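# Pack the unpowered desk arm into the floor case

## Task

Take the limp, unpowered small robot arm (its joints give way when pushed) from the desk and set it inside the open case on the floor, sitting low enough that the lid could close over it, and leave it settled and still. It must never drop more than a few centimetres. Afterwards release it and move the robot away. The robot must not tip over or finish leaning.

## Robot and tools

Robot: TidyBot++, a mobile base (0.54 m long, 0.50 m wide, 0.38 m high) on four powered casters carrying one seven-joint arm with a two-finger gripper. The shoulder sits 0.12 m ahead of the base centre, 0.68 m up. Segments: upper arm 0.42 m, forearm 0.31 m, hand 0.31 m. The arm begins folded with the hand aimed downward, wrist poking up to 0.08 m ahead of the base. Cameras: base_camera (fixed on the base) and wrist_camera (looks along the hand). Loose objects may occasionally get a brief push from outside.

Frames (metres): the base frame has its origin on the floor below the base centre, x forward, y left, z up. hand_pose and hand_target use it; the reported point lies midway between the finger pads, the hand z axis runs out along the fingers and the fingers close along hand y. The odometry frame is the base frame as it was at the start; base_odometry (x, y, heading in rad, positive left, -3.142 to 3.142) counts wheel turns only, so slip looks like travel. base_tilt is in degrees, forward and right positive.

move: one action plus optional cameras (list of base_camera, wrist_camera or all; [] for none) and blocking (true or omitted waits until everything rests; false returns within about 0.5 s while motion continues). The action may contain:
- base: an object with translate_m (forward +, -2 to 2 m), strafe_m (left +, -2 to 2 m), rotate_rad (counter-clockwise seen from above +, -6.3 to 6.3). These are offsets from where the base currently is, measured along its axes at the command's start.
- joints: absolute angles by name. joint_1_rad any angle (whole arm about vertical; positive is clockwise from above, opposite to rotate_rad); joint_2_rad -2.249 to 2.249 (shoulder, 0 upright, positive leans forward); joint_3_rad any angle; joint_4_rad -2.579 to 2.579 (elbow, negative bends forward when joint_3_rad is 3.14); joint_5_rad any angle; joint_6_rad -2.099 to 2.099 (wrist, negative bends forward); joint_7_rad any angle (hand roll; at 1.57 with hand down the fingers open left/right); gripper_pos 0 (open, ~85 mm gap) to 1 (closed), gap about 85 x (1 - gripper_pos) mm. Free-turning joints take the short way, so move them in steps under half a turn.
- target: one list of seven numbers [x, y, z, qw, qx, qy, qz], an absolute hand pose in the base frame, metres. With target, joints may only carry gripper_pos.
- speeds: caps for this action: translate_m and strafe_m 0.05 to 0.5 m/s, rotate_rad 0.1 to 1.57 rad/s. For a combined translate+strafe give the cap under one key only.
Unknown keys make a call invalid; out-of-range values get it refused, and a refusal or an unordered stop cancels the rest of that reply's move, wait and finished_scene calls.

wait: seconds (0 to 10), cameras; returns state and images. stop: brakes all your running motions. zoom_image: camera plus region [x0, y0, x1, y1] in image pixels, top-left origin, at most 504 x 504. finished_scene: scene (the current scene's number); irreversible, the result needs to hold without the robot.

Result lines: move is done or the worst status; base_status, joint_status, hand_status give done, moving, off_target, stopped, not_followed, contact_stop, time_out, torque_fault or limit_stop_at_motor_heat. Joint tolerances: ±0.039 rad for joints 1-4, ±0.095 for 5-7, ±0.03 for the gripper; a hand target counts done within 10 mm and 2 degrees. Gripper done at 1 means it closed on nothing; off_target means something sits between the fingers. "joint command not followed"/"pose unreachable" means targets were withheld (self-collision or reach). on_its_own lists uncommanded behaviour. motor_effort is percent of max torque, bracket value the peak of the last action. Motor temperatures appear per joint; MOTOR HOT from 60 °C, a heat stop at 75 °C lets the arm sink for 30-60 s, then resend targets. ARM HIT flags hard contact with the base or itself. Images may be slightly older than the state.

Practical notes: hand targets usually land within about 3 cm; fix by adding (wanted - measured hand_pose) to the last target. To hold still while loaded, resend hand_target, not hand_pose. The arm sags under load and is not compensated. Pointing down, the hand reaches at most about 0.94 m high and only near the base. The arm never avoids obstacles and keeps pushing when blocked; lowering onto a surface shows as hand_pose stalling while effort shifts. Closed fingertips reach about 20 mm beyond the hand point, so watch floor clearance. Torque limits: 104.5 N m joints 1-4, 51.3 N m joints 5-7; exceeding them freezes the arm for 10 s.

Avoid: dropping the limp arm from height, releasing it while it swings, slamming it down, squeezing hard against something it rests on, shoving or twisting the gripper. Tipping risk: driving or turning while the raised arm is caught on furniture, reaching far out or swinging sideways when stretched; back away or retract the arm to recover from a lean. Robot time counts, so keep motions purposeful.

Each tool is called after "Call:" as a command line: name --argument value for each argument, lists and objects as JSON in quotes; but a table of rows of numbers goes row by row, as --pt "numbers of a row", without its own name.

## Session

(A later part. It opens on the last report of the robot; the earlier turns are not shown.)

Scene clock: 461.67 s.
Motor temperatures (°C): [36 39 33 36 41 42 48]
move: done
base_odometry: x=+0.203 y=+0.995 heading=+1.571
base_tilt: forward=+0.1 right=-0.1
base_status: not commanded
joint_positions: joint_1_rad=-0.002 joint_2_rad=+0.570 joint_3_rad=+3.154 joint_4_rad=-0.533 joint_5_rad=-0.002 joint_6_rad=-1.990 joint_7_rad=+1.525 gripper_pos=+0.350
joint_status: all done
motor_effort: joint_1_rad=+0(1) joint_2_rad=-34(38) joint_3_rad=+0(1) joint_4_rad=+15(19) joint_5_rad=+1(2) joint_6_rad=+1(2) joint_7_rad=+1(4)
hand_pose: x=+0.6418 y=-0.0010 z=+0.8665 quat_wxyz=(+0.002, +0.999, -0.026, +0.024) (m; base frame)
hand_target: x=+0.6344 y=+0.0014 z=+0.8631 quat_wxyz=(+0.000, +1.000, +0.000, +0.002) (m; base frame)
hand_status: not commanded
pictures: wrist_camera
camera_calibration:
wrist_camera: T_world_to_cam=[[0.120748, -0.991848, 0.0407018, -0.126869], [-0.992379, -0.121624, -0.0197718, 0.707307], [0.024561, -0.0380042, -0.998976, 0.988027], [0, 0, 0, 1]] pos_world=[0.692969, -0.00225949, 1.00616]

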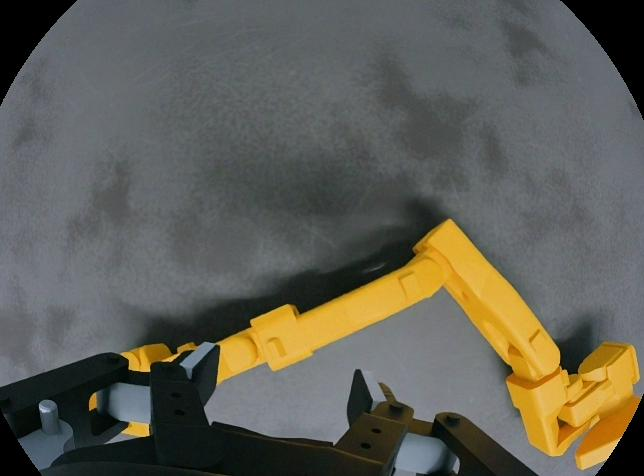

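Call:
move --base '{"translate_m": 0.017, "strafe_m": -0.154}' --joints '{"joint_7_rad": 2.51, "gripper_pos": 0.0}' --cameras '["wrist_camera"]'

Scene clock: 566.33 s.
Motor temperatures (°C): [36 39 33 37 41 42 48]
move: done
base_odometry: x=+0.358 y=+1.012 heading=+1.570
base_tilt: forward=+0.1 right=-0.2
base_status: done
joint_positions: joint_1_rad=+0.006 joint_2_rad=+0.571 joint_3_rad=+3.154 joint_4_rad=-0.533 joint_5_rad=-0.002 joint_6_rad=-1.993 joint_7_rad=+2.466 gripper_pos=+0.000
joint_status: all done
motor_effort: joint_1_rad=+1(3) joint_2_rad=-34(36) joint_3_rad=+0(1) joint_4_rad=+15(15) joint_5_rad=+1(2) joint_6_rad=+0(1) joint_7_rad=+2(2)
hand_pose: x=+0.6411 y=-0.0053 z=+0.8660 quat_wxyz=(+0.012, +0.905, +0.426, +0.019) (m; base frame)
hand_target: x=+0.6344 y=+0.0014 z=+0.8631 quat_wxyz=(+0.001, +0.892, +0.453, +0.002) (m; base frame)
hand_status: not commanded
pictures: wrist_camera
camera_calibration:
wrist_camera: T_world_to_cam=[[0.867441, -0.492472, 0.0708302, -0.633162], [-0.494296, -0.869238, 0.00985065, 0.35715], [0.0567171, -0.0435559, -0.99744, 0.965384], [0, 0, 0, 1]] pos_world=[0.671015, 0.0406822, 1.00424]

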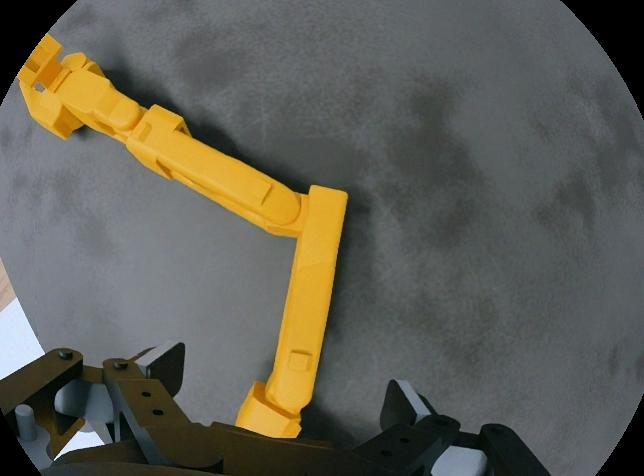

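Call:
move --base '{"translate_m": 0.01, "strafe_m": -0.006}' --joints '{"joint_2_rad": 0.5246, "joint_4_rad": -0.993, "joint_6_rad": -1.624}' --cameras '["wrist_camera"]'

Scene clock: 573.93 s.
Motor temperatures (°C): [36 39 33 37 41 42 48]
move: done
base_odometry: x=+0.364 y=+1.022 heading=+1.570
base_tilt: forward=+0.1 right=-0.2
base_status: done
joint_positions: joint_1_rad=+0.005 joint_2_rad=+0.524 joint_3_rad=+3.154 joint_4_rad=-0.970 joint_5_rad=-0.002 joint_6_rad=-1.674 joint_7_rad=+2.466 gripper_pos=+0.000
joint_status: all done
motor_effort: joint_1_rad=+0(2) joint_2_rad=-34(37) joint_3_rad=+0(1) joint_4_rad=+16(17) joint_5_rad=+0(1) joint_6_rad=+0(1) joint_7_rad=+2(3)
hand_pose: x=+0.6347 y=-0.0054 z=+0.7591 quat_wxyz=(-0.004, +0.905, +0.426, -0.013) (m; base frame)
hand_target: x=+0.6436 y=+0.0014 z=+0.7514 quat_wxyz=(+0.000, +0.892, +0.453, +0.000) (m; base frame)
hand_status: not commanded
pictures: wrist_camera
camera_calibration:
wrist_camera: T_world_to_cam=[[0.870326, -0.492402, 0.00851849, -0.574554], [-0.492282, -0.869367, 0.0431229, 0.328367], [-0.0138281, -0.0417245, -0.999033, 0.90511], [0, 0, 0, 1]] pos_world=[0.674214, 0.0403256, 0.89497]

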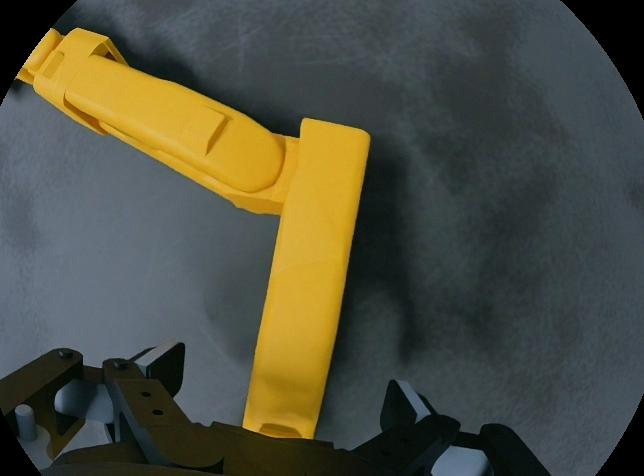

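Call:
move --joints '{"gripper_pos": 0.55}' --cameras '["wrist_camera"]'

Scene clock: 580.63 s.
Motor temperatures (°C): [36 39 33 37 41 42 48]
move: done
base_odometry: x=+0.364 y=+1.022 heading=+1.570
base_tilt: forward=+0.0 right=-0.2
base_status: not commanded
joint_positions: joint_1_rad=+0.005 joint_2_rad=+0.524 joint_3_rad=+3.154 joint_4_rad=-0.970 joint_5_rad=-0.002 joint_6_rad=-1.672 joint_7_rad=+2.466 gripper_pos=+0.550
joint_status: all done
motor_effort: joint_1_rad=+1(1) joint_2_rad=-34(35) joint_3_rad=+0(0) joint_4_rad=+16(16) joint_5_rad=+0(1) joint_6_rad=+0(0) joint_7_rad=+1(2)
hand_pose: x=+0.6355 y=-0.0054 z=+0.7591 quat_wxyz=(-0.004, +0.905, +0.426, -0.012) (m; base frame)
hand_target: x=+0.6436 y=+0.0014 z=+0.7514 quat_wxyz=(+0.000, +0.892, +0.453, +0.000) (m; base frame)
hand_status: not commanded
pictures: wrist_camera
camera_calibration:
wrist_camera: T_world_to_cam=[[0.870305, -0.492393, 0.0108697, -0.577047], [-0.492387, -0.86937, 0.0418395, 0.329803], [-0.0111517, -0.0417652, -0.999065, 0.903429], [0, 0, 0, 1]] pos_world=[0.674673, 0.0403188, 0.895058]

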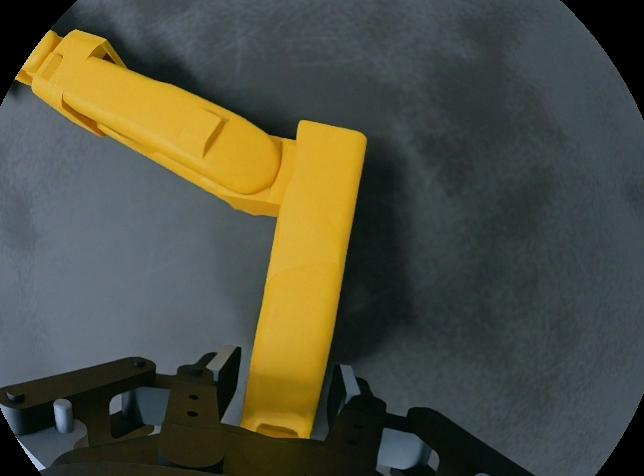

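Call:
move --joints '{"gripper_pos": 0.7}' --cameras '["wrist_camera"]'

Scene clock: 584.07 s.
Motor temperatures (°C): [36 39 33 37 41 42 48]
move: done
base_odometry: x=+0.364 y=+1.022 heading=+1.570
base_tilt: forward=+0.1 right=-0.2
base_status: not commanded
joint_positions: joint_1_rad=+0.005 joint_2_rad=+0.524 joint_3_rad=+3.154 joint_4_rad=-0.970 joint_5_rad=-0.002 joint_6_rad=-1.672 joint_7_rad=+2.466 gripper_pos=+0.700
joint_status: all done
motor_effort: joint_1_rad=+0(1) joint_2_rad=-34(35) joint_3_rad=+0(0) joint_4_rad=+16(16) joint_5_rad=+0(1) joint_6_rad=+0(1) joint_7_rad=+1(2)
hand_pose: x=+0.6355 y=-0.0054 z=+0.7591 quat_wxyz=(-0.004, +0.905, +0.426, -0.011) (m; base frame)
hand_target: x=+0.6436 y=+0.0014 z=+0.7514 quat_wxyz=(+0.000, +0.892, +0.453, +0.000) (m; base frame)
hand_status: not commanded
pictures: wrist_camera
camera_calibration:
wrist_camera: T_world_to_cam=[[0.870303, -0.492392, 0.01103, -0.577218], [-0.492394, -0.869371, 0.041752, 0.329901], [-0.0109692, -0.041768, -0.999067, 0.903314], [0, 0, 0, 1]] pos_world=[0.674705, 0.0403183, 0.895064]

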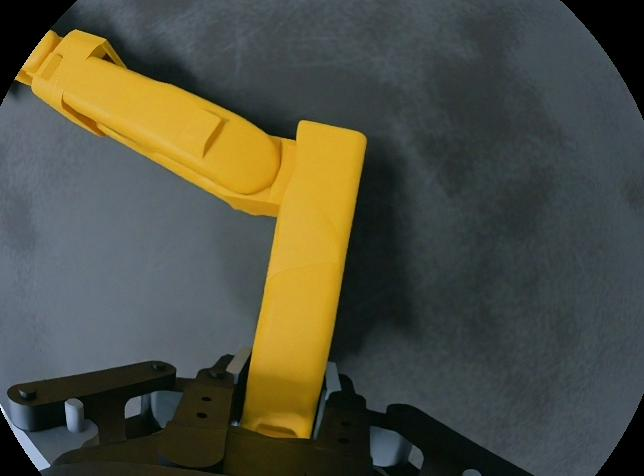

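Nearly touching at 0.70 (25 mm link). Close fully.

Call:
move --joints '{"gripper_pos": 1.0}' --cameras '["wrist_camera"]'

Call:
move --joints '{"joint_2_rad": 0.543, "joint_4_rad": -0.86, "joint_6_rad": -1.73}' --cameras '["wrist_camera"]'

Scene clock: 588.57 s.
Motor temperatures (°C): [36 39 33 37 41 42 48]
move: off_target
base_odometry: x=+0.364 y=+1.022 heading=+1.570
base_tilt: forward=+0.1 right=-0.2
base_status: not commanded
joint_positions: joint_1_rad=+0.005 joint_2_rad=+0.520 joint_3_rad=+3.154 joint_4_rad=-0.972 joint_5_rad=-0.002 joint_6_rad=-1.670 joint_7_rad=+2.466 gripper_pos=+0.757
joint_status: gripper_pos off_target (ended at +0.757, target +1.000)
motor_effort: joint_1_rad=+0(1) joint_2_rad=-35(36) joint_3_rad=+1(1) joint_4_rad=+16(17) joint_5_rad=+3(3) joint_6_rad=+0(2) joint_7_rad=+2(3)
hand_pose: x=+0.6354 y=-0.0054 z=+0.7606 quat_wxyz=(-0.003, +0.905, +0.426, -0.010) (m; base frame)
hand_target: x=+0.6436 y=+0.0014 z=+0.7514 quat_wxyz=(+0.000, +0.892, +0.453, +0.000) (m; base frame)
hand_status: not commanded
pictures: wrist_camera
camera_calibration:
wrist_camera: T_world_to_cam=[[0.870277, -0.492341, 0.0147831, -0.579976], [-0.492517, -0.869399, 0.0396555, 0.331452], [-0.00667165, -0.0417922, -0.999104, 0.902118], [0, 0, 0, 1]] pos_world=[0.674004, 0.0403197, 0.89674]

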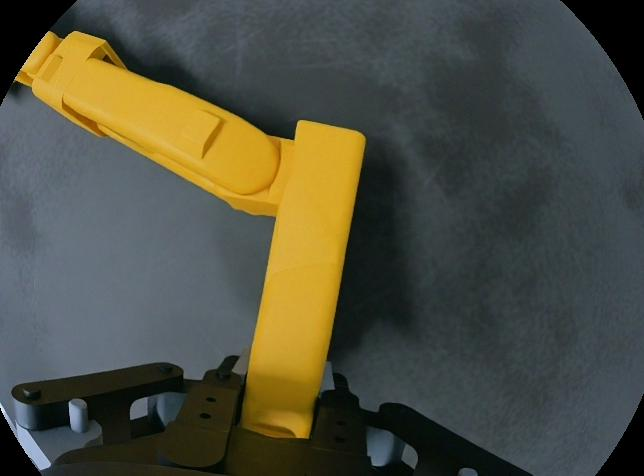

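Scene clock: 589.57 s.
Motor temperatures (°C): [36 39 33 37 41 42 48]
move: off_target
base_odometry: x=+0.364 y=+1.022 heading=+1.570
base_tilt: forward=+0.2 right=-0.2
base_status: not commanded
joint_positions: joint_1_rad=+0.005 joint_2_rad=+0.553 joint_3_rad=+3.154 joint_4_rad=-0.902 joint_5_rad=-0.002 joint_6_rad=-1.688 joint_7_rad=+2.472 gripper_pos=+0.757
joint_status: joint_4_rad off_target (ended at -0.902, target -0.860); the others done
motor_effort: joint_1_rad=+0(1) joint_2_rad=-40(41) joint_3_rad=+0(1) joint_4_rad=+19(20) joint_5_rad=-1(4) joint_6_rad=+0(1) joint_7_rad=+1(2)
hand_pose: x=+0.6518 y=-0.0055 z=+0.7649 quat_wxyz=(+0.002, +0.903, +0.429, -0.002) (m; base frame)
hand_target: x=+0.6490 y=+0.0014 z=+0.7833 quat_wxyz=(+0.002, +0.892, +0.453, +0.004) (m; base frame)
hand_status: not commanded
pictures: wrist_camera
camera_calibration:
wrist_camera: T_world_to_cam=[[0.872881, -0.486967, 0.0306857, -0.608148], [-0.487797, -0.872393, 0.0313662, 0.342505], [0.0114957, -0.0423474, -0.999037, 0.894674], [0, 0, 0, 1]] pos_world=[0.687629, 0.0405387, 0.901731]

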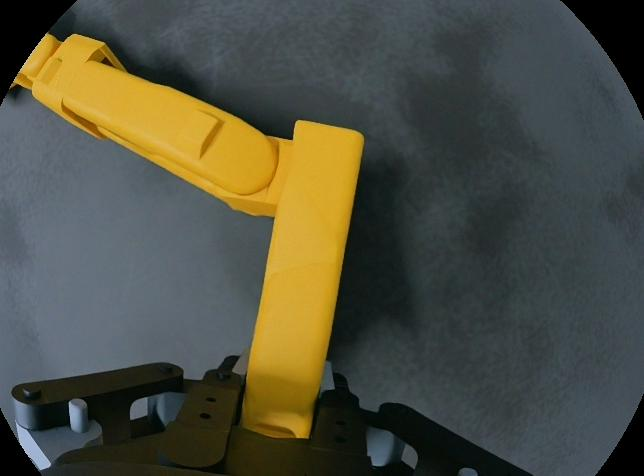

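Call:
move --joints '{"joint_2_rad": 0.52, "joint_4_rad": -0.65, "joint_6_rad": -1.96}' --cameras '["wrist_camera"]'

Scene clock: 595.27 s.
Motor temperatures (°C): [36 39 33 37 41 42 48]
move: off_target
base_odometry: x=+0.364 y=+1.022 heading=+1.570
base_tilt: forward=+0.1 right=-0.2
base_status: not commanded
joint_positions: joint_1_rad=+0.005 joint_2_rad=+0.538 joint_3_rad=+3.154 joint_4_rad=-0.691 joint_5_rad=-0.002 joint_6_rad=-1.902 joint_7_rad=+2.472 gripper_pos=+0.757
joint_status: joint_4_rad off_target (ended at -0.691, target -0.650); the others done
motor_effort: joint_1_rad=+0(1) joint_2_rad=-39(43) joint_3_rad=-1(1) joint_4_rad=+19(21) joint_5_rad=+0(2) joint_6_rad=-1(2) joint_7_rad=+1(2)
hand_pose: x=+0.6340 y=-0.0049 z=+0.8373 quat_wxyz=(+0.004, +0.903, +0.429, +0.004) (m; base frame)
hand_target: x=+0.6211 y=+0.0014 z=+0.8583 quat_wxyz=(+0.003, +0.892, +0.453, +0.005) (m; base frame)
hand_status: not commanded
pictures: wrist_camera
camera_calibration:
wrist_camera: T_world_to_cam=[[0.872678, -0.486544, 0.0413212, -0.603347], [-0.487724, -0.872623, 0.0255846, 0.336926], [0.0236098, -0.0424805, -0.998818, 0.959319], [0, 0, 0, 1]] pos_world=[0.668206, 0.0412072, 0.974496]

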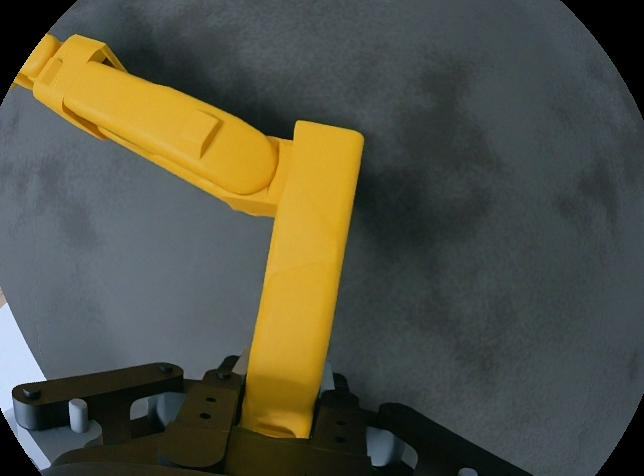

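Call:
move --base '{"translate_m": -0.42}' --speeds '{"translate_m": 0.25}' --joints '{"joint_7_rad": 1.20}' --cameras '["wrist_camera"]'

Scene clock: 618.03 s.
Motor temperatures (°C): [36 39 33 37 41 42 48]
move: done
base_odometry: x=+0.364 y=+0.602 heading=+1.570
base_tilt: forward=+0.0 right=-0.2
base_status: done
joint_positions: joint_1_rad=+0.004 joint_2_rad=+0.542 joint_3_rad=+3.154 joint_4_rad=-0.691 joint_5_rad=-0.002 joint_6_rad=-1.928 joint_7_rad=+1.242 gripper_pos=+0.757
joint_status: all done
motor_effort: joint_1_rad=+0(2) joint_2_rad=-41(43) joint_3_rad=+0(2) joint_4_rad=+20(20) joint_5_rad=-1(2) joint_6_rad=+1(2) joint_7_rad=+2(3)
hand_pose: x=+0.6267 y=-0.0042 z=+0.8354 quat_wxyz=(+0.004, +0.985, -0.170, -0.009) (m; base frame)
hand_target: x=+0.6211 y=+0.0014 z=+0.8583 quat_wxyz=(-0.001, +0.983, -0.184, +0.006) (m; base frame)
hand_status: not commanded
pictures: wrist_camera
camera_calibration:
wrist_camera: T_world_to_cam=[[-0.164879, -0.985621, 0.0369625, 0.0552295], [-0.985026, 0.166462, 0.0448687, 0.633919], [-0.0503764, -0.0290112, -0.998309, 1.00363], [0, 0, 0, 1]] pos_world=[0.684093, -0.0219719, 0.971445]

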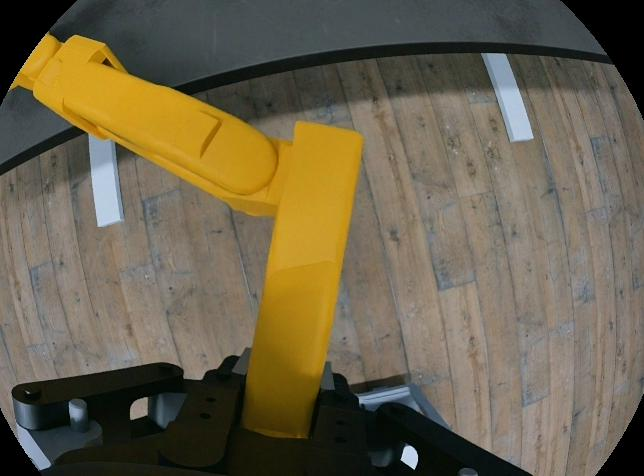

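Call:
move --base '{"translate_m": -0.05}' --cameras '[]'

Call:
move --joints '{"joint_2_rad": 0.505, "joint_4_rad": -1.12, "joint_6_rad": -1.55}' --cameras '["wrist_camera"]'

Scene clock: 633.67 s.
Motor temperatures (°C): [36 40 33 37 41 42 48]
move: done
base_odometry: x=+0.364 y=+0.552 heading=+1.570
base_tilt: forward=+0.1 right=-0.2
base_status: done
joint_positions: joint_1_rad=+0.004 joint_2_rad=+0.541 joint_3_rad=+3.154 joint_4_rad=-0.691 joint_5_rad=-0.002 joint_6_rad=-1.934 joint_7_rad=+1.242 gripper_pos=+0.757
joint_status: not commanded
motor_effort: joint_1_rad=+1(2) joint_2_rad=-41(44) joint_3_rad=+0(1) joint_4_rad=+20(21) joint_5_rad=+0(1) joint_6_rad=+1(2) joint_7_rad=+1(2)
hand_pose: x=+0.6247 y=-0.0042 z=+0.8357 quat_wxyz=(+0.004, +0.985, -0.170, -0.012) (m; base frame)
hand_target: x=+0.6211 y=+0.0014 z=+0.8583 quat_wxyz=(-0.001, +0.983, -0.184, +0.006) (m; base frame)
hand_status: not commanded
pictures: none
No camera images: "cameras" was empty.

Scene clock: 635.33 s.
Motor temperatures (°C): [36 40 33 37 41 42 48]
move: done
base_odometry: x=+0.364 y=+0.552 heading=+1.570
base_tilt: forward=+0.1 right=-0.2
base_status: not commanded
joint_positions: joint_1_rad=+0.004 joint_2_rad=+0.505 joint_3_rad=+3.154 joint_4_rad=-1.100 joint_5_rad=-0.002 joint_6_rad=-1.590 joint_7_rad=+1.242 gripper_pos=+0.757
joint_status: all done
motor_effort: joint_1_rad=+1(1) joint_2_rad=-35(42) joint_3_rad=+1(1) joint_4_rad=+17(20) joint_5_rad=+2(3) joint_6_rad=-2(3) joint_7_rad=+1(2)
hand_pose: x=+0.6199 y=-0.0049 z=+0.7284 quat_wxyz=(+0.006, +0.985, -0.171, -0.026) (m; base frame)
hand_target: x=+0.6261 y=+0.0014 z=+0.7219 quat_wxyz=(+0.003, +0.983, -0.184, -0.016) (m; base frame)
hand_status: not commanded
pictures: wrist_camera
camera_calibration:
wrist_camera: T_world_to_cam=[[-0.164717, -0.985457, 0.0417583, 0.0538095], [-0.982624, 0.167621, 0.0797095, 0.605293], [-0.0855498, -0.0279032, -0.995943, 0.91653], [0, 0, 0, 1]] pos_world=[0.682048, -0.0228588, 0.862317]

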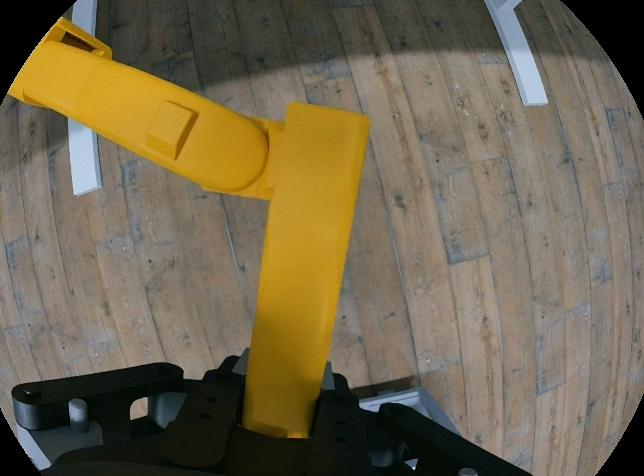

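Call:
move --joints '{"joint_2_rad": 0.505, "joint_4_rad": -1.00, "joint_6_rad": -1.64}' --cameras '[]'

Call:
move --base '{"translate_m": -0.06}' --cameras '["wrist_camera"]'

Call:
move --joints '{"joint_2_rad": 0.505, "joint_4_rad": -1.15, "joint_6_rad": -1.50}' --cameras '["wrist_camera"]'

Scene clock: 644.37 s.
Motor temperatures (°C): [36 40 33 37 41 42 48]
move: off_target
base_odometry: x=+0.364 y=+0.552 heading=+1.570
base_tilt: forward=+0.1 right=-0.2
base_status: not commanded
joint_positions: joint_1_rad=+0.004 joint_2_rad=+0.517 joint_3_rad=+3.154 joint_4_rad=-1.048 joint_5_rad=-0.002 joint_6_rad=-1.615 joint_7_rad=+1.242 gripper_pos=+0.757
joint_status: joint_4_rad off_target (ended at -1.048, target -1.000); the others done
motor_effort: joint_1_rad=+1(1) joint_2_rad=-40(41) joint_3_rad=+0(1) joint_4_rad=+21(21) joint_5_rad=-1(2) joint_6_rad=+1(2) joint_7_rad=+0(2)
hand_pose: x=+0.6294 y=-0.0049 z=+0.7380 quat_wxyz=(+0.005, +0.985, -0.171, -0.019) (m; base frame)
hand_target: x=+0.6352 y=+0.0014 z=+0.7594 quat_wxyz=(+0.000, +0.983, -0.184, -0.002) (m; base frame)
hand_status: not commanded
pictures: none
No camera images: "cameras" was empty.

Scene clock: 645.43 s.
Motor temperatures (°C): [36 40 33 37 41 42 48]
move: done
base_odometry: x=+0.364 y=+0.492 heading=+1.570
base_tilt: forward=+0.0 right=-0.2
base_status: done
joint_positions: joint_1_rad=+0.004 joint_2_rad=+0.526 joint_3_rad=+3.154 joint_4_rad=-1.043 joint_5_rad=-0.002 joint_6_rad=-1.623 joint_7_rad=+1.241 gripper_pos=+0.757
joint_status: not commanded
motor_effort: joint_1_rad=+0(2) joint_2_rad=-41(43) joint_3_rad=+0(1) joint_4_rad=+21(22) joint_5_rad=+0(1) joint_6_rad=+1(2) joint_7_rad=+1(2)
hand_pose: x=+0.6289 y=-0.0049 z=+0.7355 quat_wxyz=(+0.006, +0.985, -0.171, -0.025) (m; base frame)
hand_target: x=+0.6352 y=+0.0014 z=+0.7594 quat_wxyz=(+0.000, +0.983, -0.184, -0.002) (m; base frame)
hand_status: not commanded
pictures: wrist_camera
camera_calibration:
wrist_camera: T_world_to_cam=[[-0.166203, -0.985218, 0.0415028, 0.0560986], [-0.982683, 0.168978, 0.0760298, 0.61627], [-0.081919, -0.0281478, -0.996241, 0.922317], [0, 0, 0, 1]] pos_world=[0.690477, -0.0229055, 0.869667]

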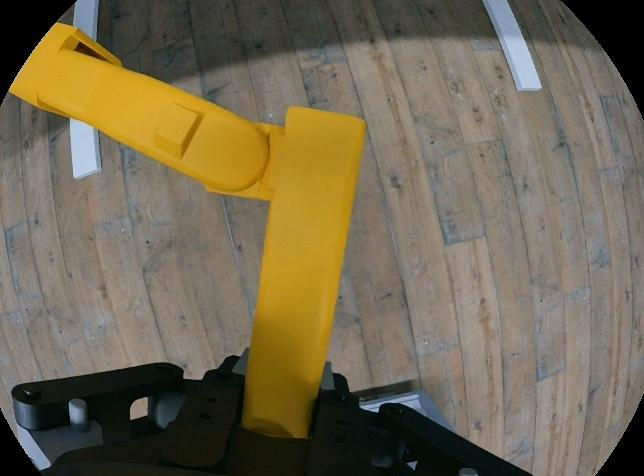

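Scene clock: 646.50 s.
Motor temperatures (°C): [36 40 33 37 41 42 48]
move: done
base_odometry: x=+0.364 y=+0.492 heading=+1.570
base_tilt: forward=+0.0 right=-0.3
base_status: not commanded
joint_positions: joint_1_rad=+0.004 joint_2_rad=+0.531 joint_3_rad=+3.154 joint_4_rad=-1.157 joint_5_rad=-0.002 joint_6_rad=-1.552 joint_7_rad=+1.241 gripper_pos=+0.757
joint_status: all done
motor_effort: joint_1_rad=+0(1) joint_2_rad=-41(43) joint_3_rad=-1(1) joint_4_rad=+20(22) joint_5_rad=+0(2) joint_6_rad=+0(1) joint_7_rad=+1(2)
hand_pose: x=+0.6140 y=-0.0049 z=+0.6979 quat_wxyz=(+0.010, +0.984, -0.171, -0.048) (m; base frame)
hand_target: x=+0.6316 y=+0.0014 z=+0.7123 quat_wxyz=(+0.001, +0.983, -0.184, -0.007) (m; base frame)
hand_status: not commanded
pictures: wrist_camera
camera_calibration:
wrist_camera: T_world_to_cam=[[-0.164472, -0.985174, 0.0488001, 0.0490245], [-0.977852, 0.169343, 0.122997, 0.568726], [-0.129437, -0.0274898, -0.991207, 0.909317], [0, 0, 0, 1]] pos_world=[0.681892, -0.023015, 0.828978]

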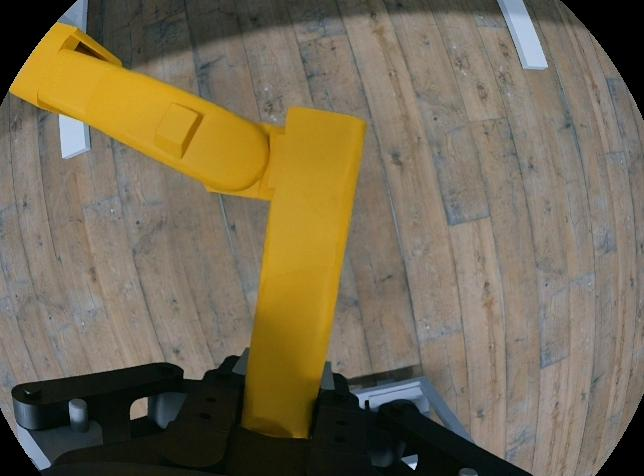

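Call:
move --joints '{"joint_6_rad": -1.40}' --base '{"translate_m": 0.08}' --speeds '{"translate_m": 0.1}' --cameras '["wrist_camera"]'

Call:
move --base '{"translate_m": 0.05}' --speeds '{"translate_m": 0.05}' --cameras '["wrist_camera"]'

Scene clock: 666.30 s.
Motor temperatures (°C): [36 40 33 37 41 42 48]
move: done
base_odometry: x=+0.364 y=+0.572 heading=+1.570
base_tilt: forward=+0.1 right=-0.2
base_status: done
joint_positions: joint_1_rad=+0.004 joint_2_rad=+0.531 joint_3_rad=+3.154 joint_4_rad=-1.165 joint_5_rad=-0.001 joint_6_rad=-1.452 joint_7_rad=+1.241 gripper_pos=+0.757
joint_status: all done
motor_effort: joint_1_rad=+1(2) joint_2_rad=-41(43) joint_3_rad=+0(2) joint_4_rad=+21(23) joint_5_rad=+0(3) joint_6_rad=+2(4) joint_7_rad=+1(2)
hand_pose: x=+0.6423 y=-0.0058 z=+0.6940 quat_wxyz=(+0.003, +0.985, -0.171, -0.003) (m; base frame)
hand_target: x=+0.6627 y=+0.0014 z=+0.7135 quat_wxyz=(-0.008, +0.982, -0.184, +0.043) (m; base frame)
hand_status: not commanded
pictures: wrist_camera
camera_calibration:
wrist_camera: T_world_to_cam=[[-0.16797, -0.985131, 0.0361014, 0.064063], [-0.985061, 0.169143, 0.0323444, 0.664551], [-0.0379698, -0.0301292, -0.998825, 0.855577], [0, 0, 0, 1]] pos_world=[0.69787, -0.023516, 0.830764]

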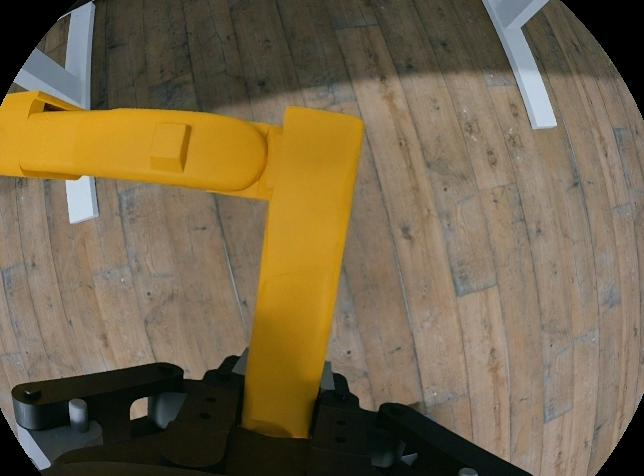

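Scene clock: 667.77 s.
Motor temperatures (°C): [36 40 33 37 41 42 48]
move: done
base_odometry: x=+0.364 y=+0.622 heading=+1.570
base_tilt: forward=+0.1 right=-0.2
base_status: done
joint_positions: joint_1_rad=+0.004 joint_2_rad=+0.531 joint_3_rad=+3.154 joint_4_rad=-1.165 joint_5_rad=-0.001 joint_6_rad=-1.450 joint_7_rad=+1.241 gripper_pos=+0.757
joint_status: not commanded
motor_effort: joint_1_rad=+1(1) joint_2_rad=-41(43) joint_3_rad=+0(1) joint_4_rad=+21(22) joint_5_rad=+0(3) joint_6_rad=+1(4) joint_7_rad=+1(2)
hand_pose: x=+0.6428 y=-0.0058 z=+0.6940 quat_wxyz=(+0.003, +0.985, -0.171, -0.002) (m; base frame)
hand_target: x=+0.6627 y=+0.0014 z=+0.7135 quat_wxyz=(-0.008, +0.982, -0.184, +0.043) (m; base frame)
hand_status: not commanded
pictures: wrist_camera
camera_calibration:
wrist_camera: T_world_to_cam=[[-0.168007, -0.985136, 0.03578, 0.064405], [-0.985132, 0.169106, 0.0302988, 0.666542], [-0.0358991, -0.0301576, -0.9989, 0.85436], [0, 0, 0, 1]] pos_world=[0.698123, -0.0235034, 0.830921]

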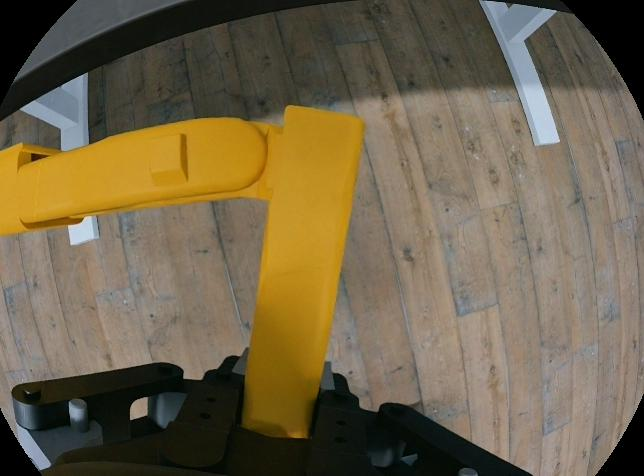

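Call:
move --base '{"translate_m": 0.04}' --speeds '{"translate_m": 0.05}' --cameras '["wrist_camera"]'

Call:
move --joints '{"joint_7_rad": 0.9}' --cameras '["wrist_camera"]'

Scene clock: 676.93 s.
Motor temperatures (°C): [36 40 33 37 41 42 48]
move: done
base_odometry: x=+0.364 y=+0.662 heading=+1.570
base_tilt: forward=+0.0 right=-0.1
base_status: done
joint_positions: joint_1_rad=+0.004 joint_2_rad=+0.531 joint_3_rad=+3.154 joint_4_rad=-1.165 joint_5_rad=-0.001 joint_6_rad=-1.448 joint_7_rad=+1.241 gripper_pos=+0.757
joint_status: not commanded
motor_effort: joint_1_rad=+1(2) joint_2_rad=-41(43) joint_3_rad=+0(1) joint_4_rad=+21(23) joint_5_rad=-1(3) joint_6_rad=+1(3) joint_7_rad=+1(2)
hand_pose: x=+0.6433 y=-0.0058 z=+0.6942 quat_wxyz=(+0.003, +0.985, -0.171, +0.000) (m; base frame)
hand_target: x=+0.6627 y=+0.0014 z=+0.7135 quat_wxyz=(-0.008, +0.982, -0.184, +0.043) (m; base frame)
hand_status: not commanded
pictures: wrist_camera
camera_calibration:
wrist_camera: T_world_to_cam=[[-0.16808, -0.985137, 0.0354204, 0.0647785], [-0.985201, 0.169098, 0.0280233, 0.668699], [-0.0335963, -0.0301861, -0.99898, 0.85313], [0, 0, 0, 1]] pos_world=[0.698353, -0.0235076, 0.831226]

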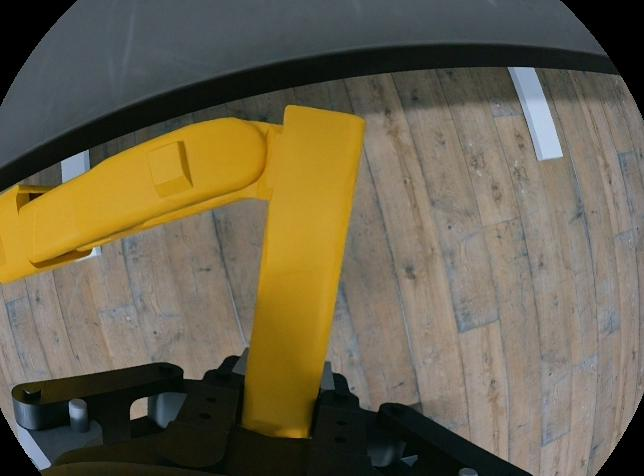

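Scene clock: 677.93 s.
Motor temperatures (°C): [36 40 33 37 41 42 48]
move: done
base_odometry: x=+0.364 y=+0.662 heading=+1.570
base_tilt: forward=+0.1 right=-0.2
base_status: not commanded
joint_positions: joint_1_rad=+0.002 joint_2_rad=+0.531 joint_3_rad=+3.154 joint_4_rad=-1.165 joint_5_rad=-0.001 joint_6_rad=-1.443 joint_7_rad=+0.940 gripper_pos=+0.757
joint_status: all done
motor_effort: joint_1_rad=+1(2) joint_2_rad=-41(42) joint_3_rad=+0(2) joint_4_rad=+21(23) joint_5_rad=+0(1) joint_6_rad=+2(3) joint_7_rad=+0(2)
hand_pose: x=+0.6449 y=-0.0048 z=+0.6942 quat_wxyz=(+0.002, +0.949, -0.316, +0.002) (m; base frame)
hand_target: x=+0.6627 y=+0.0014 z=+0.7135 quat_wxyz=(-0.014, +0.943, -0.329, +0.041) (m; base frame)
hand_status: not commanded
pictures: wrist_camera
camera_calibration:
wrist_camera: T_world_to_cam=[[-0.450602, -0.892103, 0.03331, 0.25011], [-0.892053, 0.451396, 0.0219544, 0.615556], [-0.0346216, -0.0198216, -0.999204, 0.854061], [0, 0, 0, 1]] pos_world=[0.691377, -0.0378071, 0.831536]

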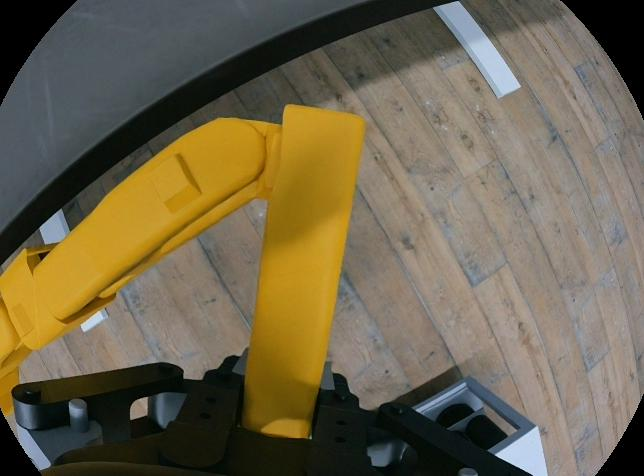

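Call:
move --joints '{"joint_7_rad": 0.6}' --cameras '["wrist_camera"]'

Scene clock: 684.47 s.
Motor temperatures (°C): [36 40 33 37 41 42 48]
move: done
base_odometry: x=+0.364 y=+0.662 heading=+1.570
base_tilt: forward=+0.1 right=-0.1
base_status: not commanded
joint_positions: joint_1_rad=+0.001 joint_2_rad=+0.531 joint_3_rad=+3.154 joint_4_rad=-1.165 joint_5_rad=-0.001 joint_6_rad=-1.441 joint_7_rad=+0.639 gripper_pos=+0.757
joint_status: all done
motor_effort: joint_1_rad=+1(2) joint_2_rad=-41(42) joint_3_rad=+0(1) joint_4_rad=+21(22) joint_5_rad=+0(2) joint_6_rad=+1(3) joint_7_rad=+0(2)
hand_pose: x=+0.6455 y=-0.0046 z=+0.6942 quat_wxyz=(+0.001, +0.891, -0.455, +0.003) (m; base frame)
hand_target: x=+0.6627 y=+0.0014 z=+0.7135 quat_wxyz=(-0.020, +0.884, -0.466, +0.038) (m; base frame)
hand_status: not commanded
pictures: wrist_camera
camera_calibration:
wrist_camera: T_world_to_cam=[[-0.694757, -0.71861, 0.0301991, 0.411153], [-0.718386, 0.695367, 0.019662, 0.506669], [-0.0351288, -0.00803427, -0.99935, 0.854574], [0, 0, 0, 1]] pos_world=[0.679656, -0.0499962, 0.831641]

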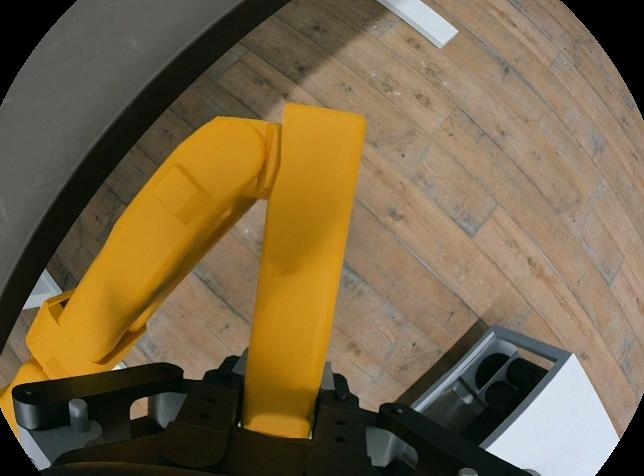

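Call:
move --joints '{"joint_7_rad": 0.45}' --cameras '["wrist_camera"]'

Scene clock: 697.17 s.
Motor temperatures (°C): [36 40 33 37 41 42 48]
move: done
base_odometry: x=+0.364 y=+0.662 heading=+1.570
base_tilt: forward=+0.1 right=-0.2
base_status: not commanded
joint_positions: joint_1_rad=+0.001 joint_2_rad=+0.531 joint_3_rad=+3.154 joint_4_rad=-1.165 joint_5_rad=-0.001 joint_6_rad=-1.440 joint_7_rad=+0.478 gripper_pos=+0.757
joint_status: all done
motor_effort: joint_1_rad=+1(2) joint_2_rad=-42(42) joint_3_rad=+0(1) joint_4_rad=+21(22) joint_5_rad=-1(1) joint_6_rad=+1(3) joint_7_rad=+0(2)
hand_pose: x=+0.6456 y=-0.0046 z=+0.6942 quat_wxyz=(+0.001, +0.851, -0.525, +0.004) (m; base frame)
hand_target: x=+0.6627 y=+0.0014 z=+0.7135 quat_wxyz=(-0.023, +0.846, -0.531, +0.037) (m; base frame)
hand_status: not commanded
pictures: wrist_camera
camera_calibration:
wrist_camera: T_world_to_cam=[[-0.801038, -0.597917, 0.0288722, 0.481276], [-0.597597, 0.801557, 0.0196202, 0.429261], [-0.034874, -0.00153739, -0.999391, 0.85447], [0, 0, 0, 1]] pos_world=[0.671843, -0.0550004, 0.831631]

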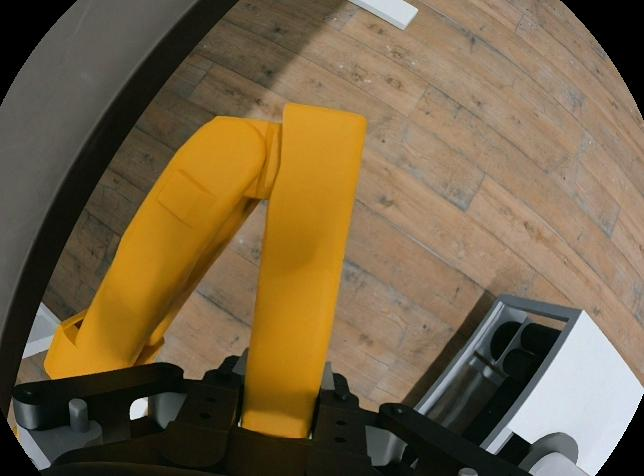

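Call:
move --base '{"translate_m": -0.35}' --speeds '{"translate_m": 0.25}' --cameras '[]'

Call:
move --joints '{"joint_1_rad": 0.0, "joint_2_rad": 0.19, "joint_4_rad": -1.98, "joint_6_rad": -0.96, "joint_7_rad": -0.05}' --cameras '["wrist_camera"]'

Call:
move --base '{"rotate_rad": 3.1416}' --speeds '{"rotate_rad": 0.8}'

Scene clock: 732.53 s.
Motor temperatures (°C): [36 41 33 37 41 42 48]
move: done
base_odometry: x=+0.364 y=+0.312 heading=+1.570
base_tilt: forward=+0.1 right=-0.1
base_status: done
joint_positions: joint_1_rad=+0.001 joint_2_rad=+0.528 joint_3_rad=+3.154 joint_4_rad=-1.165 joint_5_rad=-0.001 joint_6_rad=-1.435 joint_7_rad=+0.478 gripper_pos=+0.757
joint_status: not commanded
motor_effort: joint_1_rad=+0(4) joint_2_rad=-41(44) joint_3_rad=+0(2) joint_4_rad=+21(22) joint_5_rad=+0(2) joint_6_rad=+1(2) joint_7_rad=+1(2)
hand_pose: x=+0.6474 y=-0.0044 z=+0.6954 quat_wxyz=(-0.001, +0.851, -0.525, +0.007) (m; base frame)
hand_target: x=+0.6627 y=+0.0014 z=+0.7135 quat_wxyz=(-0.023, +0.846, -0.531, +0.037) (m; base frame)
hand_status: not commanded
pictures: none
No camera images: "cameras" was empty.

Scene clock: 734.90 s.
Motor temperatures (°C): [36 41 33 37 41 42 48]
move: done
base_odometry: x=+0.364 y=+0.312 heading=+1.570
base_tilt: forward=+0.1 right=-0.2
base_status: not commanded
joint_positions: joint_1_rad=+0.001 joint_2_rad=+0.217 joint_3_rad=+3.154 joint_4_rad=-1.977 joint_5_rad=-0.001 joint_6_rad=-1.013 joint_7_rad=-0.005 gripper_pos=+0.757
joint_status: all done
motor_effort: joint_1_rad=+0(2) joint_2_rad=-26(42) joint_3_rad=+0(1) joint_4_rad=+17(21) joint_5_rad=+0(1) joint_6_rad=+0(1) joint_7_rad=+2(3)
hand_pose: x=+0.4446 y=-0.0029 z=+0.5986 quat_wxyz=(+0.024, +0.700, -0.713, -0.023) (m; base frame)
hand_target: x=+0.4617 y=+0.0013 z=+0.6064 quat_wxyz=(-0.004, +0.689, -0.725, +0.004) (m; base frame)
hand_status: not commanded
pictures: wrist_camera
camera_calibration:
wrist_camera: T_world_to_cam=[[-0.983162, -0.156474, 0.094379, 0.367146], [-0.153676, 0.987455, 0.0362726, 0.102796], [-0.0988708, 0.0211581, -0.994875, 0.777781], [0, 0, 0, 1]] pos_world=[0.453661, -0.0605139, 0.735416]

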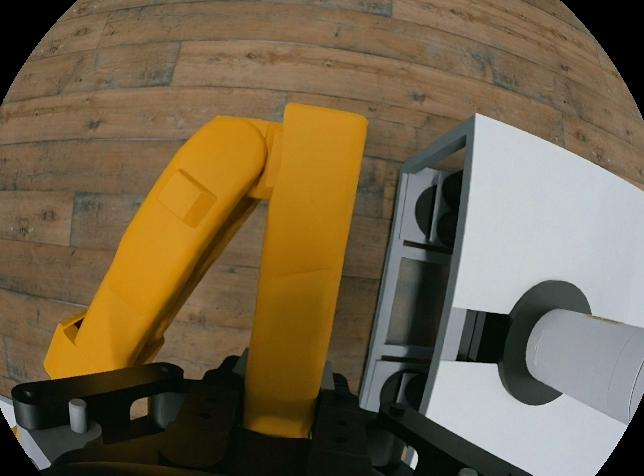

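Scene clock: 739.63 s.
Motor temperatures (°C): [36 41 33 37 41 42 48]
move: done
base_odometry: x=+0.364 y=+0.312 heading=-1.572
base_tilt: forward=+0.1 right=-0.2
base_status: done
joint_positions: joint_1_rad=-0.002 joint_2_rad=+0.217 joint_3_rad=+3.153 joint_4_rad=-1.977 joint_5_rad=-0.001 joint_6_rad=-1.008 joint_7_rad=-0.007 gripper_pos=+0.757
joint_status: not commanded
motor_effort: joint_1_rad=+0(3) joint_2_rad=-26(26) joint_3_rad=+0(3) joint_4_rad=+17(17) joint_5_rad=+0(2) joint_6_rad=+0(1) joint_7_rad=+1(3)
hand_pose: x=+0.4461 y=-0.0016 z=+0.5986 quat_wxyz=(+0.022, +0.701, -0.713, -0.021) (m; base frame)
hand_target: x=+0.4617 y=+0.0013 z=+0.6064 quat_wxyz=(-0.004, +0.689, -0.725, +0.004) (m; base frame)
hand_status: not commanded
pictures: base_camera, wrist_camera
camera_calibration:
wrist_camera: T_world_to_cam=[[-0.983339, -0.158214, 0.0895118, 0.371803], [-0.155604, 0.987183, 0.0354687, 0.103118], [-0.0939762, 0.0209493, -0.995354, 0.775981], [0, 0, 0, 1]] pos_world=[0.454578, -0.0592279, 0.735437]

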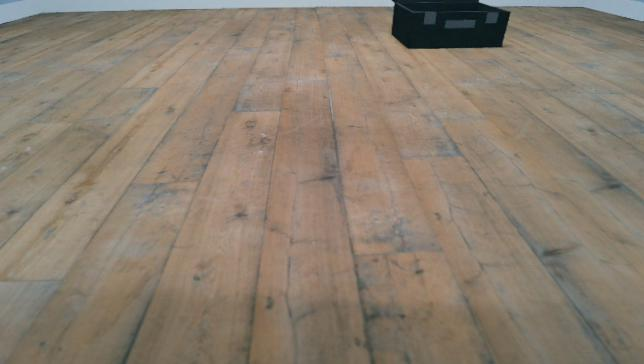

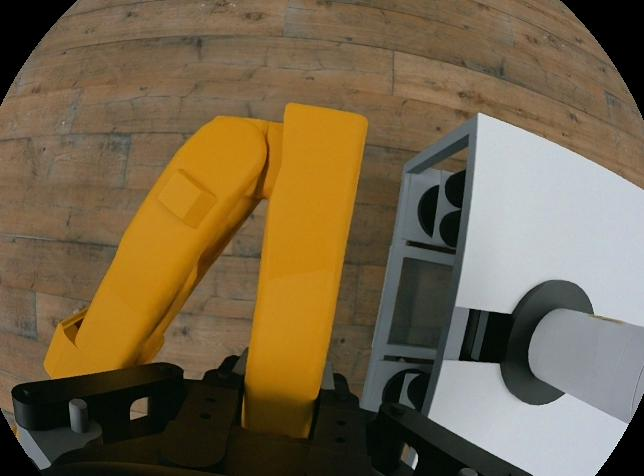

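Call:
move --base '{"translate_m": 0.8, "strafe_m": -0.5}' --speeds '{"translate_m": 0.3}'

Scene clock: 757.93 s.
Motor temperatures (°C): [36 40 33 37 41 42 48]
move: done
base_odometry: x=-0.137 y=-0.488 heading=-1.572
base_tilt: forward=+0.0 right=-0.2
base_status: done
joint_positions: joint_1_rad=-0.002 joint_2_rad=+0.211 joint_3_rad=+3.153 joint_4_rad=-1.984 joint_5_rad=-0.001 joint_6_rad=-1.002 joint_7_rad=-0.007 gripper_pos=+0.757
joint_status: not commanded
motor_effort: joint_1_rad=+0(3) joint_2_rad=-26(28) joint_3_rad=+0(2) joint_4_rad=+17(18) joint_5_rad=+0(2) joint_6_rad=+0(1) joint_7_rad=+2(2)
hand_pose: x=+0.4453 y=-0.0016 z=+0.5988 quat_wxyz=(+0.020, +0.701, -0.713, -0.019) (m; base frame)
hand_target: x=+0.4617 y=+0.0013 z=+0.6064 quat_wxyz=(-0.004, +0.689, -0.725, +0.004) (m; base frame)
hand_status: not commanded
pictures: base_camera, wrist_camera
camera_calibration:
wrist_camera: T_world_to_cam=[[-0.983854, -0.15794, 0.0841841, 0.374351], [-0.155518, 0.987226, 0.0346242, 0.103444], [-0.0885773, 0.020973, -0.995848, 0.774013], [0, 0, 0, 1]] pos_world=[0.452954, -0.0592312, 0.735704]

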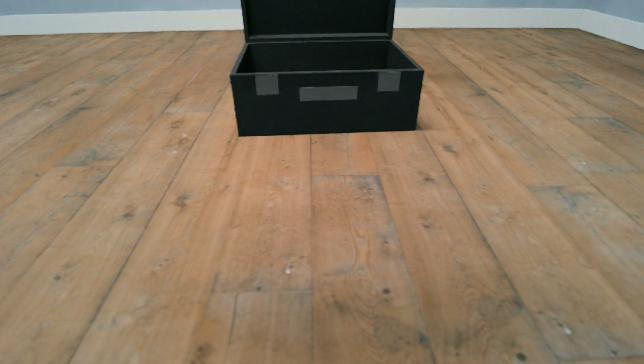

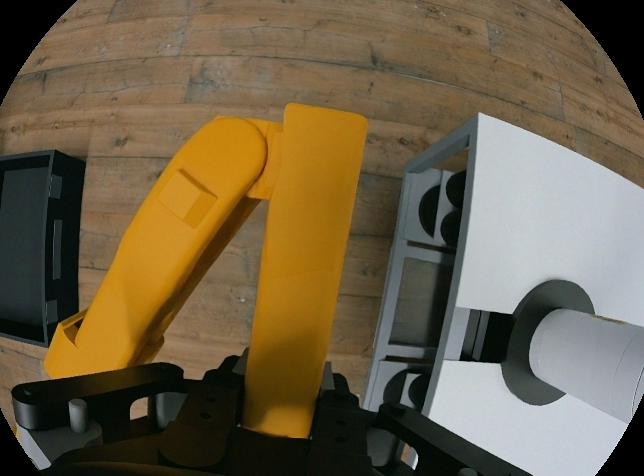

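Call:
move --joints '{"joint_2_rad": 1.10, "joint_4_rad": -1.67, "joint_6_rad": -0.335}' --base '{"rotate_rad": 0.055}'

Scene clock: 787.77 s.
Motor temperatures (°C): [36 40 33 37 41 42 48]
move: done
base_odometry: x=-0.137 y=-0.488 heading=-1.517
base_tilt: forward=+0.1 right=-0.2
base_status: done
joint_positions: joint_1_rad=-0.004 joint_2_rad=+1.118 joint_3_rad=+3.150 joint_4_rad=-1.705 joint_5_rad=-0.001 joint_6_rad=-0.390 joint_7_rad=-0.007 gripper_pos=+0.757
joint_status: all done
motor_effort: joint_1_rad=+1(3) joint_2_rad=-43(46) joint_3_rad=+0(3) joint_4_rad=+7(17) joint_5_rad=+0(2) joint_6_rad=+0(2) joint_7_rad=+1(3)
hand_pose: x=+0.5741 y=-0.0015 z=+0.2570 quat_wxyz=(+0.028, +0.704, -0.709, -0.022) (m; base frame)
hand_target: x=+0.6195 y=+0.0013 z=+0.2687 quat_wxyz=(-0.013, +0.689, -0.724, +0.013) (m; base frame)
hand_status: not commanded
pictures: base_camera, wrist_camera
camera_calibration:
wrist_camera: T_world_to_cam=[[-0.980868, -0.16656, 0.100777, 0.523892], [-0.164186, 0.985927, 0.0314697, 0.140995], [-0.1046, 0.0143215, -0.994411, 0.453816], [0, 0, 0, 1]] pos_world=[0.584488, -0.0582505, 0.394047]

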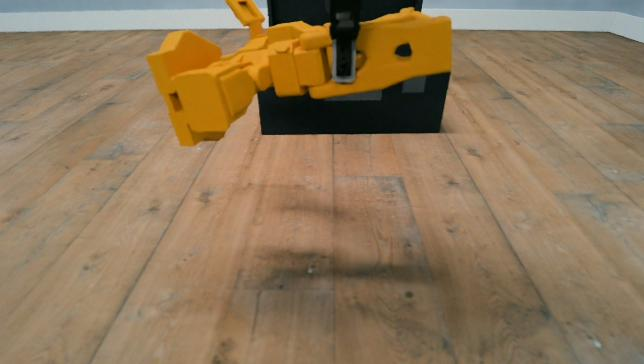

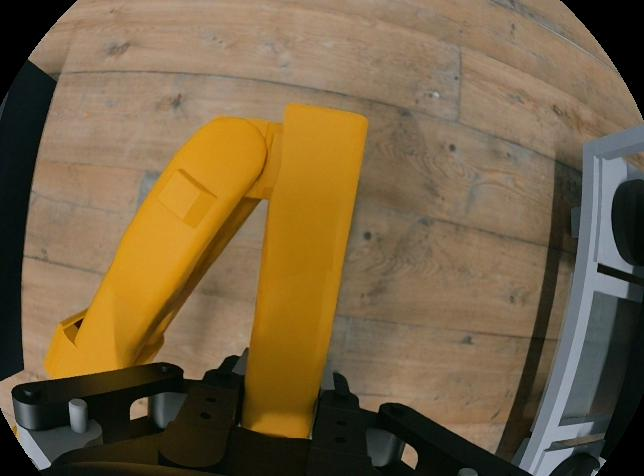

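Call:
zoom_image --camera "base_camera" --region '[120, 0, 480, 170]'

Scaled by 1.400.

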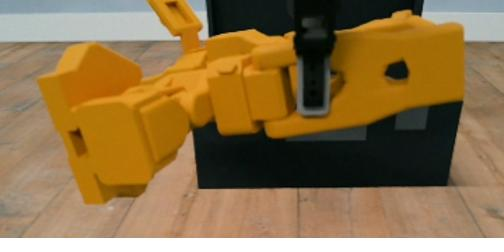

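Call:
move --joints '{"joint_2_rad": 0.70, "joint_4_rad": -1.88, "joint_6_rad": -0.53}' --cameras '[]'

Call:
move --base '{"translate_m": 0.38}' --speeds '{"translate_m": 0.25}'

Scene clock: 822.30 s.
Motor temperatures (°C): [36 40 33 37 41 42 48]
move: done
base_odometry: x=-0.137 y=-0.488 heading=-1.517
base_tilt: forward=+0.1 right=-0.2
base_status: not commanded
joint_positions: joint_1_rad=-0.004 joint_2_rad=+0.726 joint_3_rad=+3.150 joint_4_rad=-1.874 joint_5_rad=-0.001 joint_6_rad=-0.494 joint_7_rad=-0.007 gripper_pos=+0.757
joint_status: all done
motor_effort: joint_1_rad=+0(1) joint_2_rad=-39(47) joint_3_rad=+0(1) joint_4_rad=+12(13) joint_5_rad=+0(1) joint_6_rad=+2(2) joint_7_rad=+1(2)
hand_pose: x=+0.5758 y=-0.0009 z=+0.4164 quat_wxyz=(-0.015, +0.703, -0.710, +0.019) (m; base frame)
hand_target: x=+0.5673 y=+0.0013 z=+0.4264 quat_wxyz=(-0.011, +0.689, -0.724, +0.011) (m; base frame)
hand_status: not commanded
pictures: none
No camera images: "cameras" was empty.

Scene clock: 824.67 s.
Motor temperatures (°C): [36 40 33 37 41 42 48]
move: done
base_odometry: x=-0.117 y=-0.867 heading=-1.517
base_tilt: forward=+0.1 right=-0.2
base_status: done
joint_positions: joint_1_rad=-0.004 joint_2_rad=+0.725 joint_3_rad=+3.150 joint_4_rad=-1.881 joint_5_rad=-0.001 joint_6_rad=-0.500 joint_7_rad=-0.007 gripper_pos=+0.757
joint_status: not commanded
motor_effort: joint_1_rad=+1(3) joint_2_rad=-39(40) joint_3_rad=-1(2) joint_4_rad=+11(13) joint_5_rad=+1(1) joint_6_rad=+1(3) joint_7_rad=+1(2)
hand_pose: x=+0.5694 y=-0.0010 z=+0.4151 quat_wxyz=(-0.011, +0.703, -0.711, +0.014) (m; base frame)
hand_target: x=+0.5673 y=+0.0013 z=+0.4264 quat_wxyz=(-0.011, +0.689, -0.724, +0.011) (m; base frame)
hand_status: not commanded
pictures: base_camera, wrist_camera
camera_calibration:
wrist_camera: T_world_to_cam=[[-0.986371, -0.164496, -0.00368413, 0.549951], [-0.164534, 0.98624, 0.0160966, 0.14138], [0.000985612, 0.0164834, -0.999864, 0.55271], [0, 0, 0, 1]] pos_world=[0.565173, -0.0580801, 0.552385]

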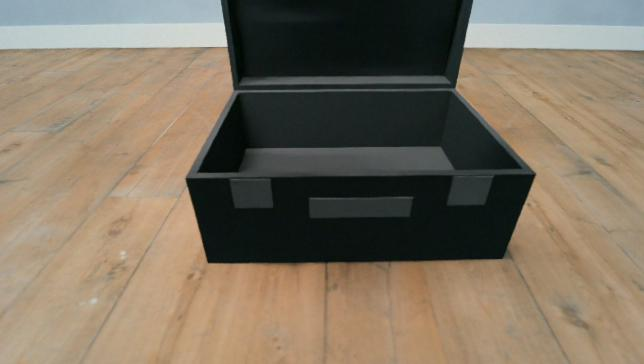

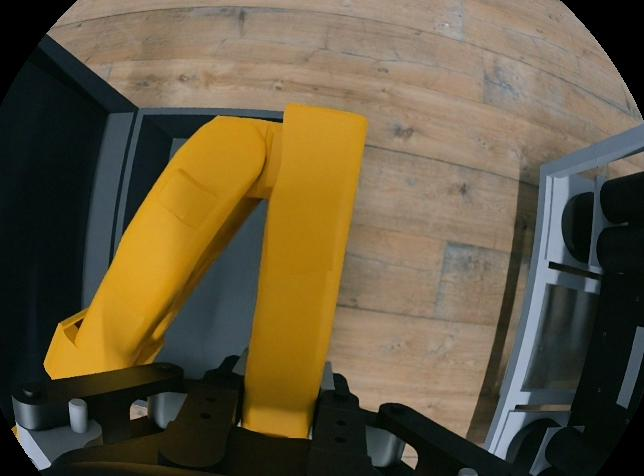

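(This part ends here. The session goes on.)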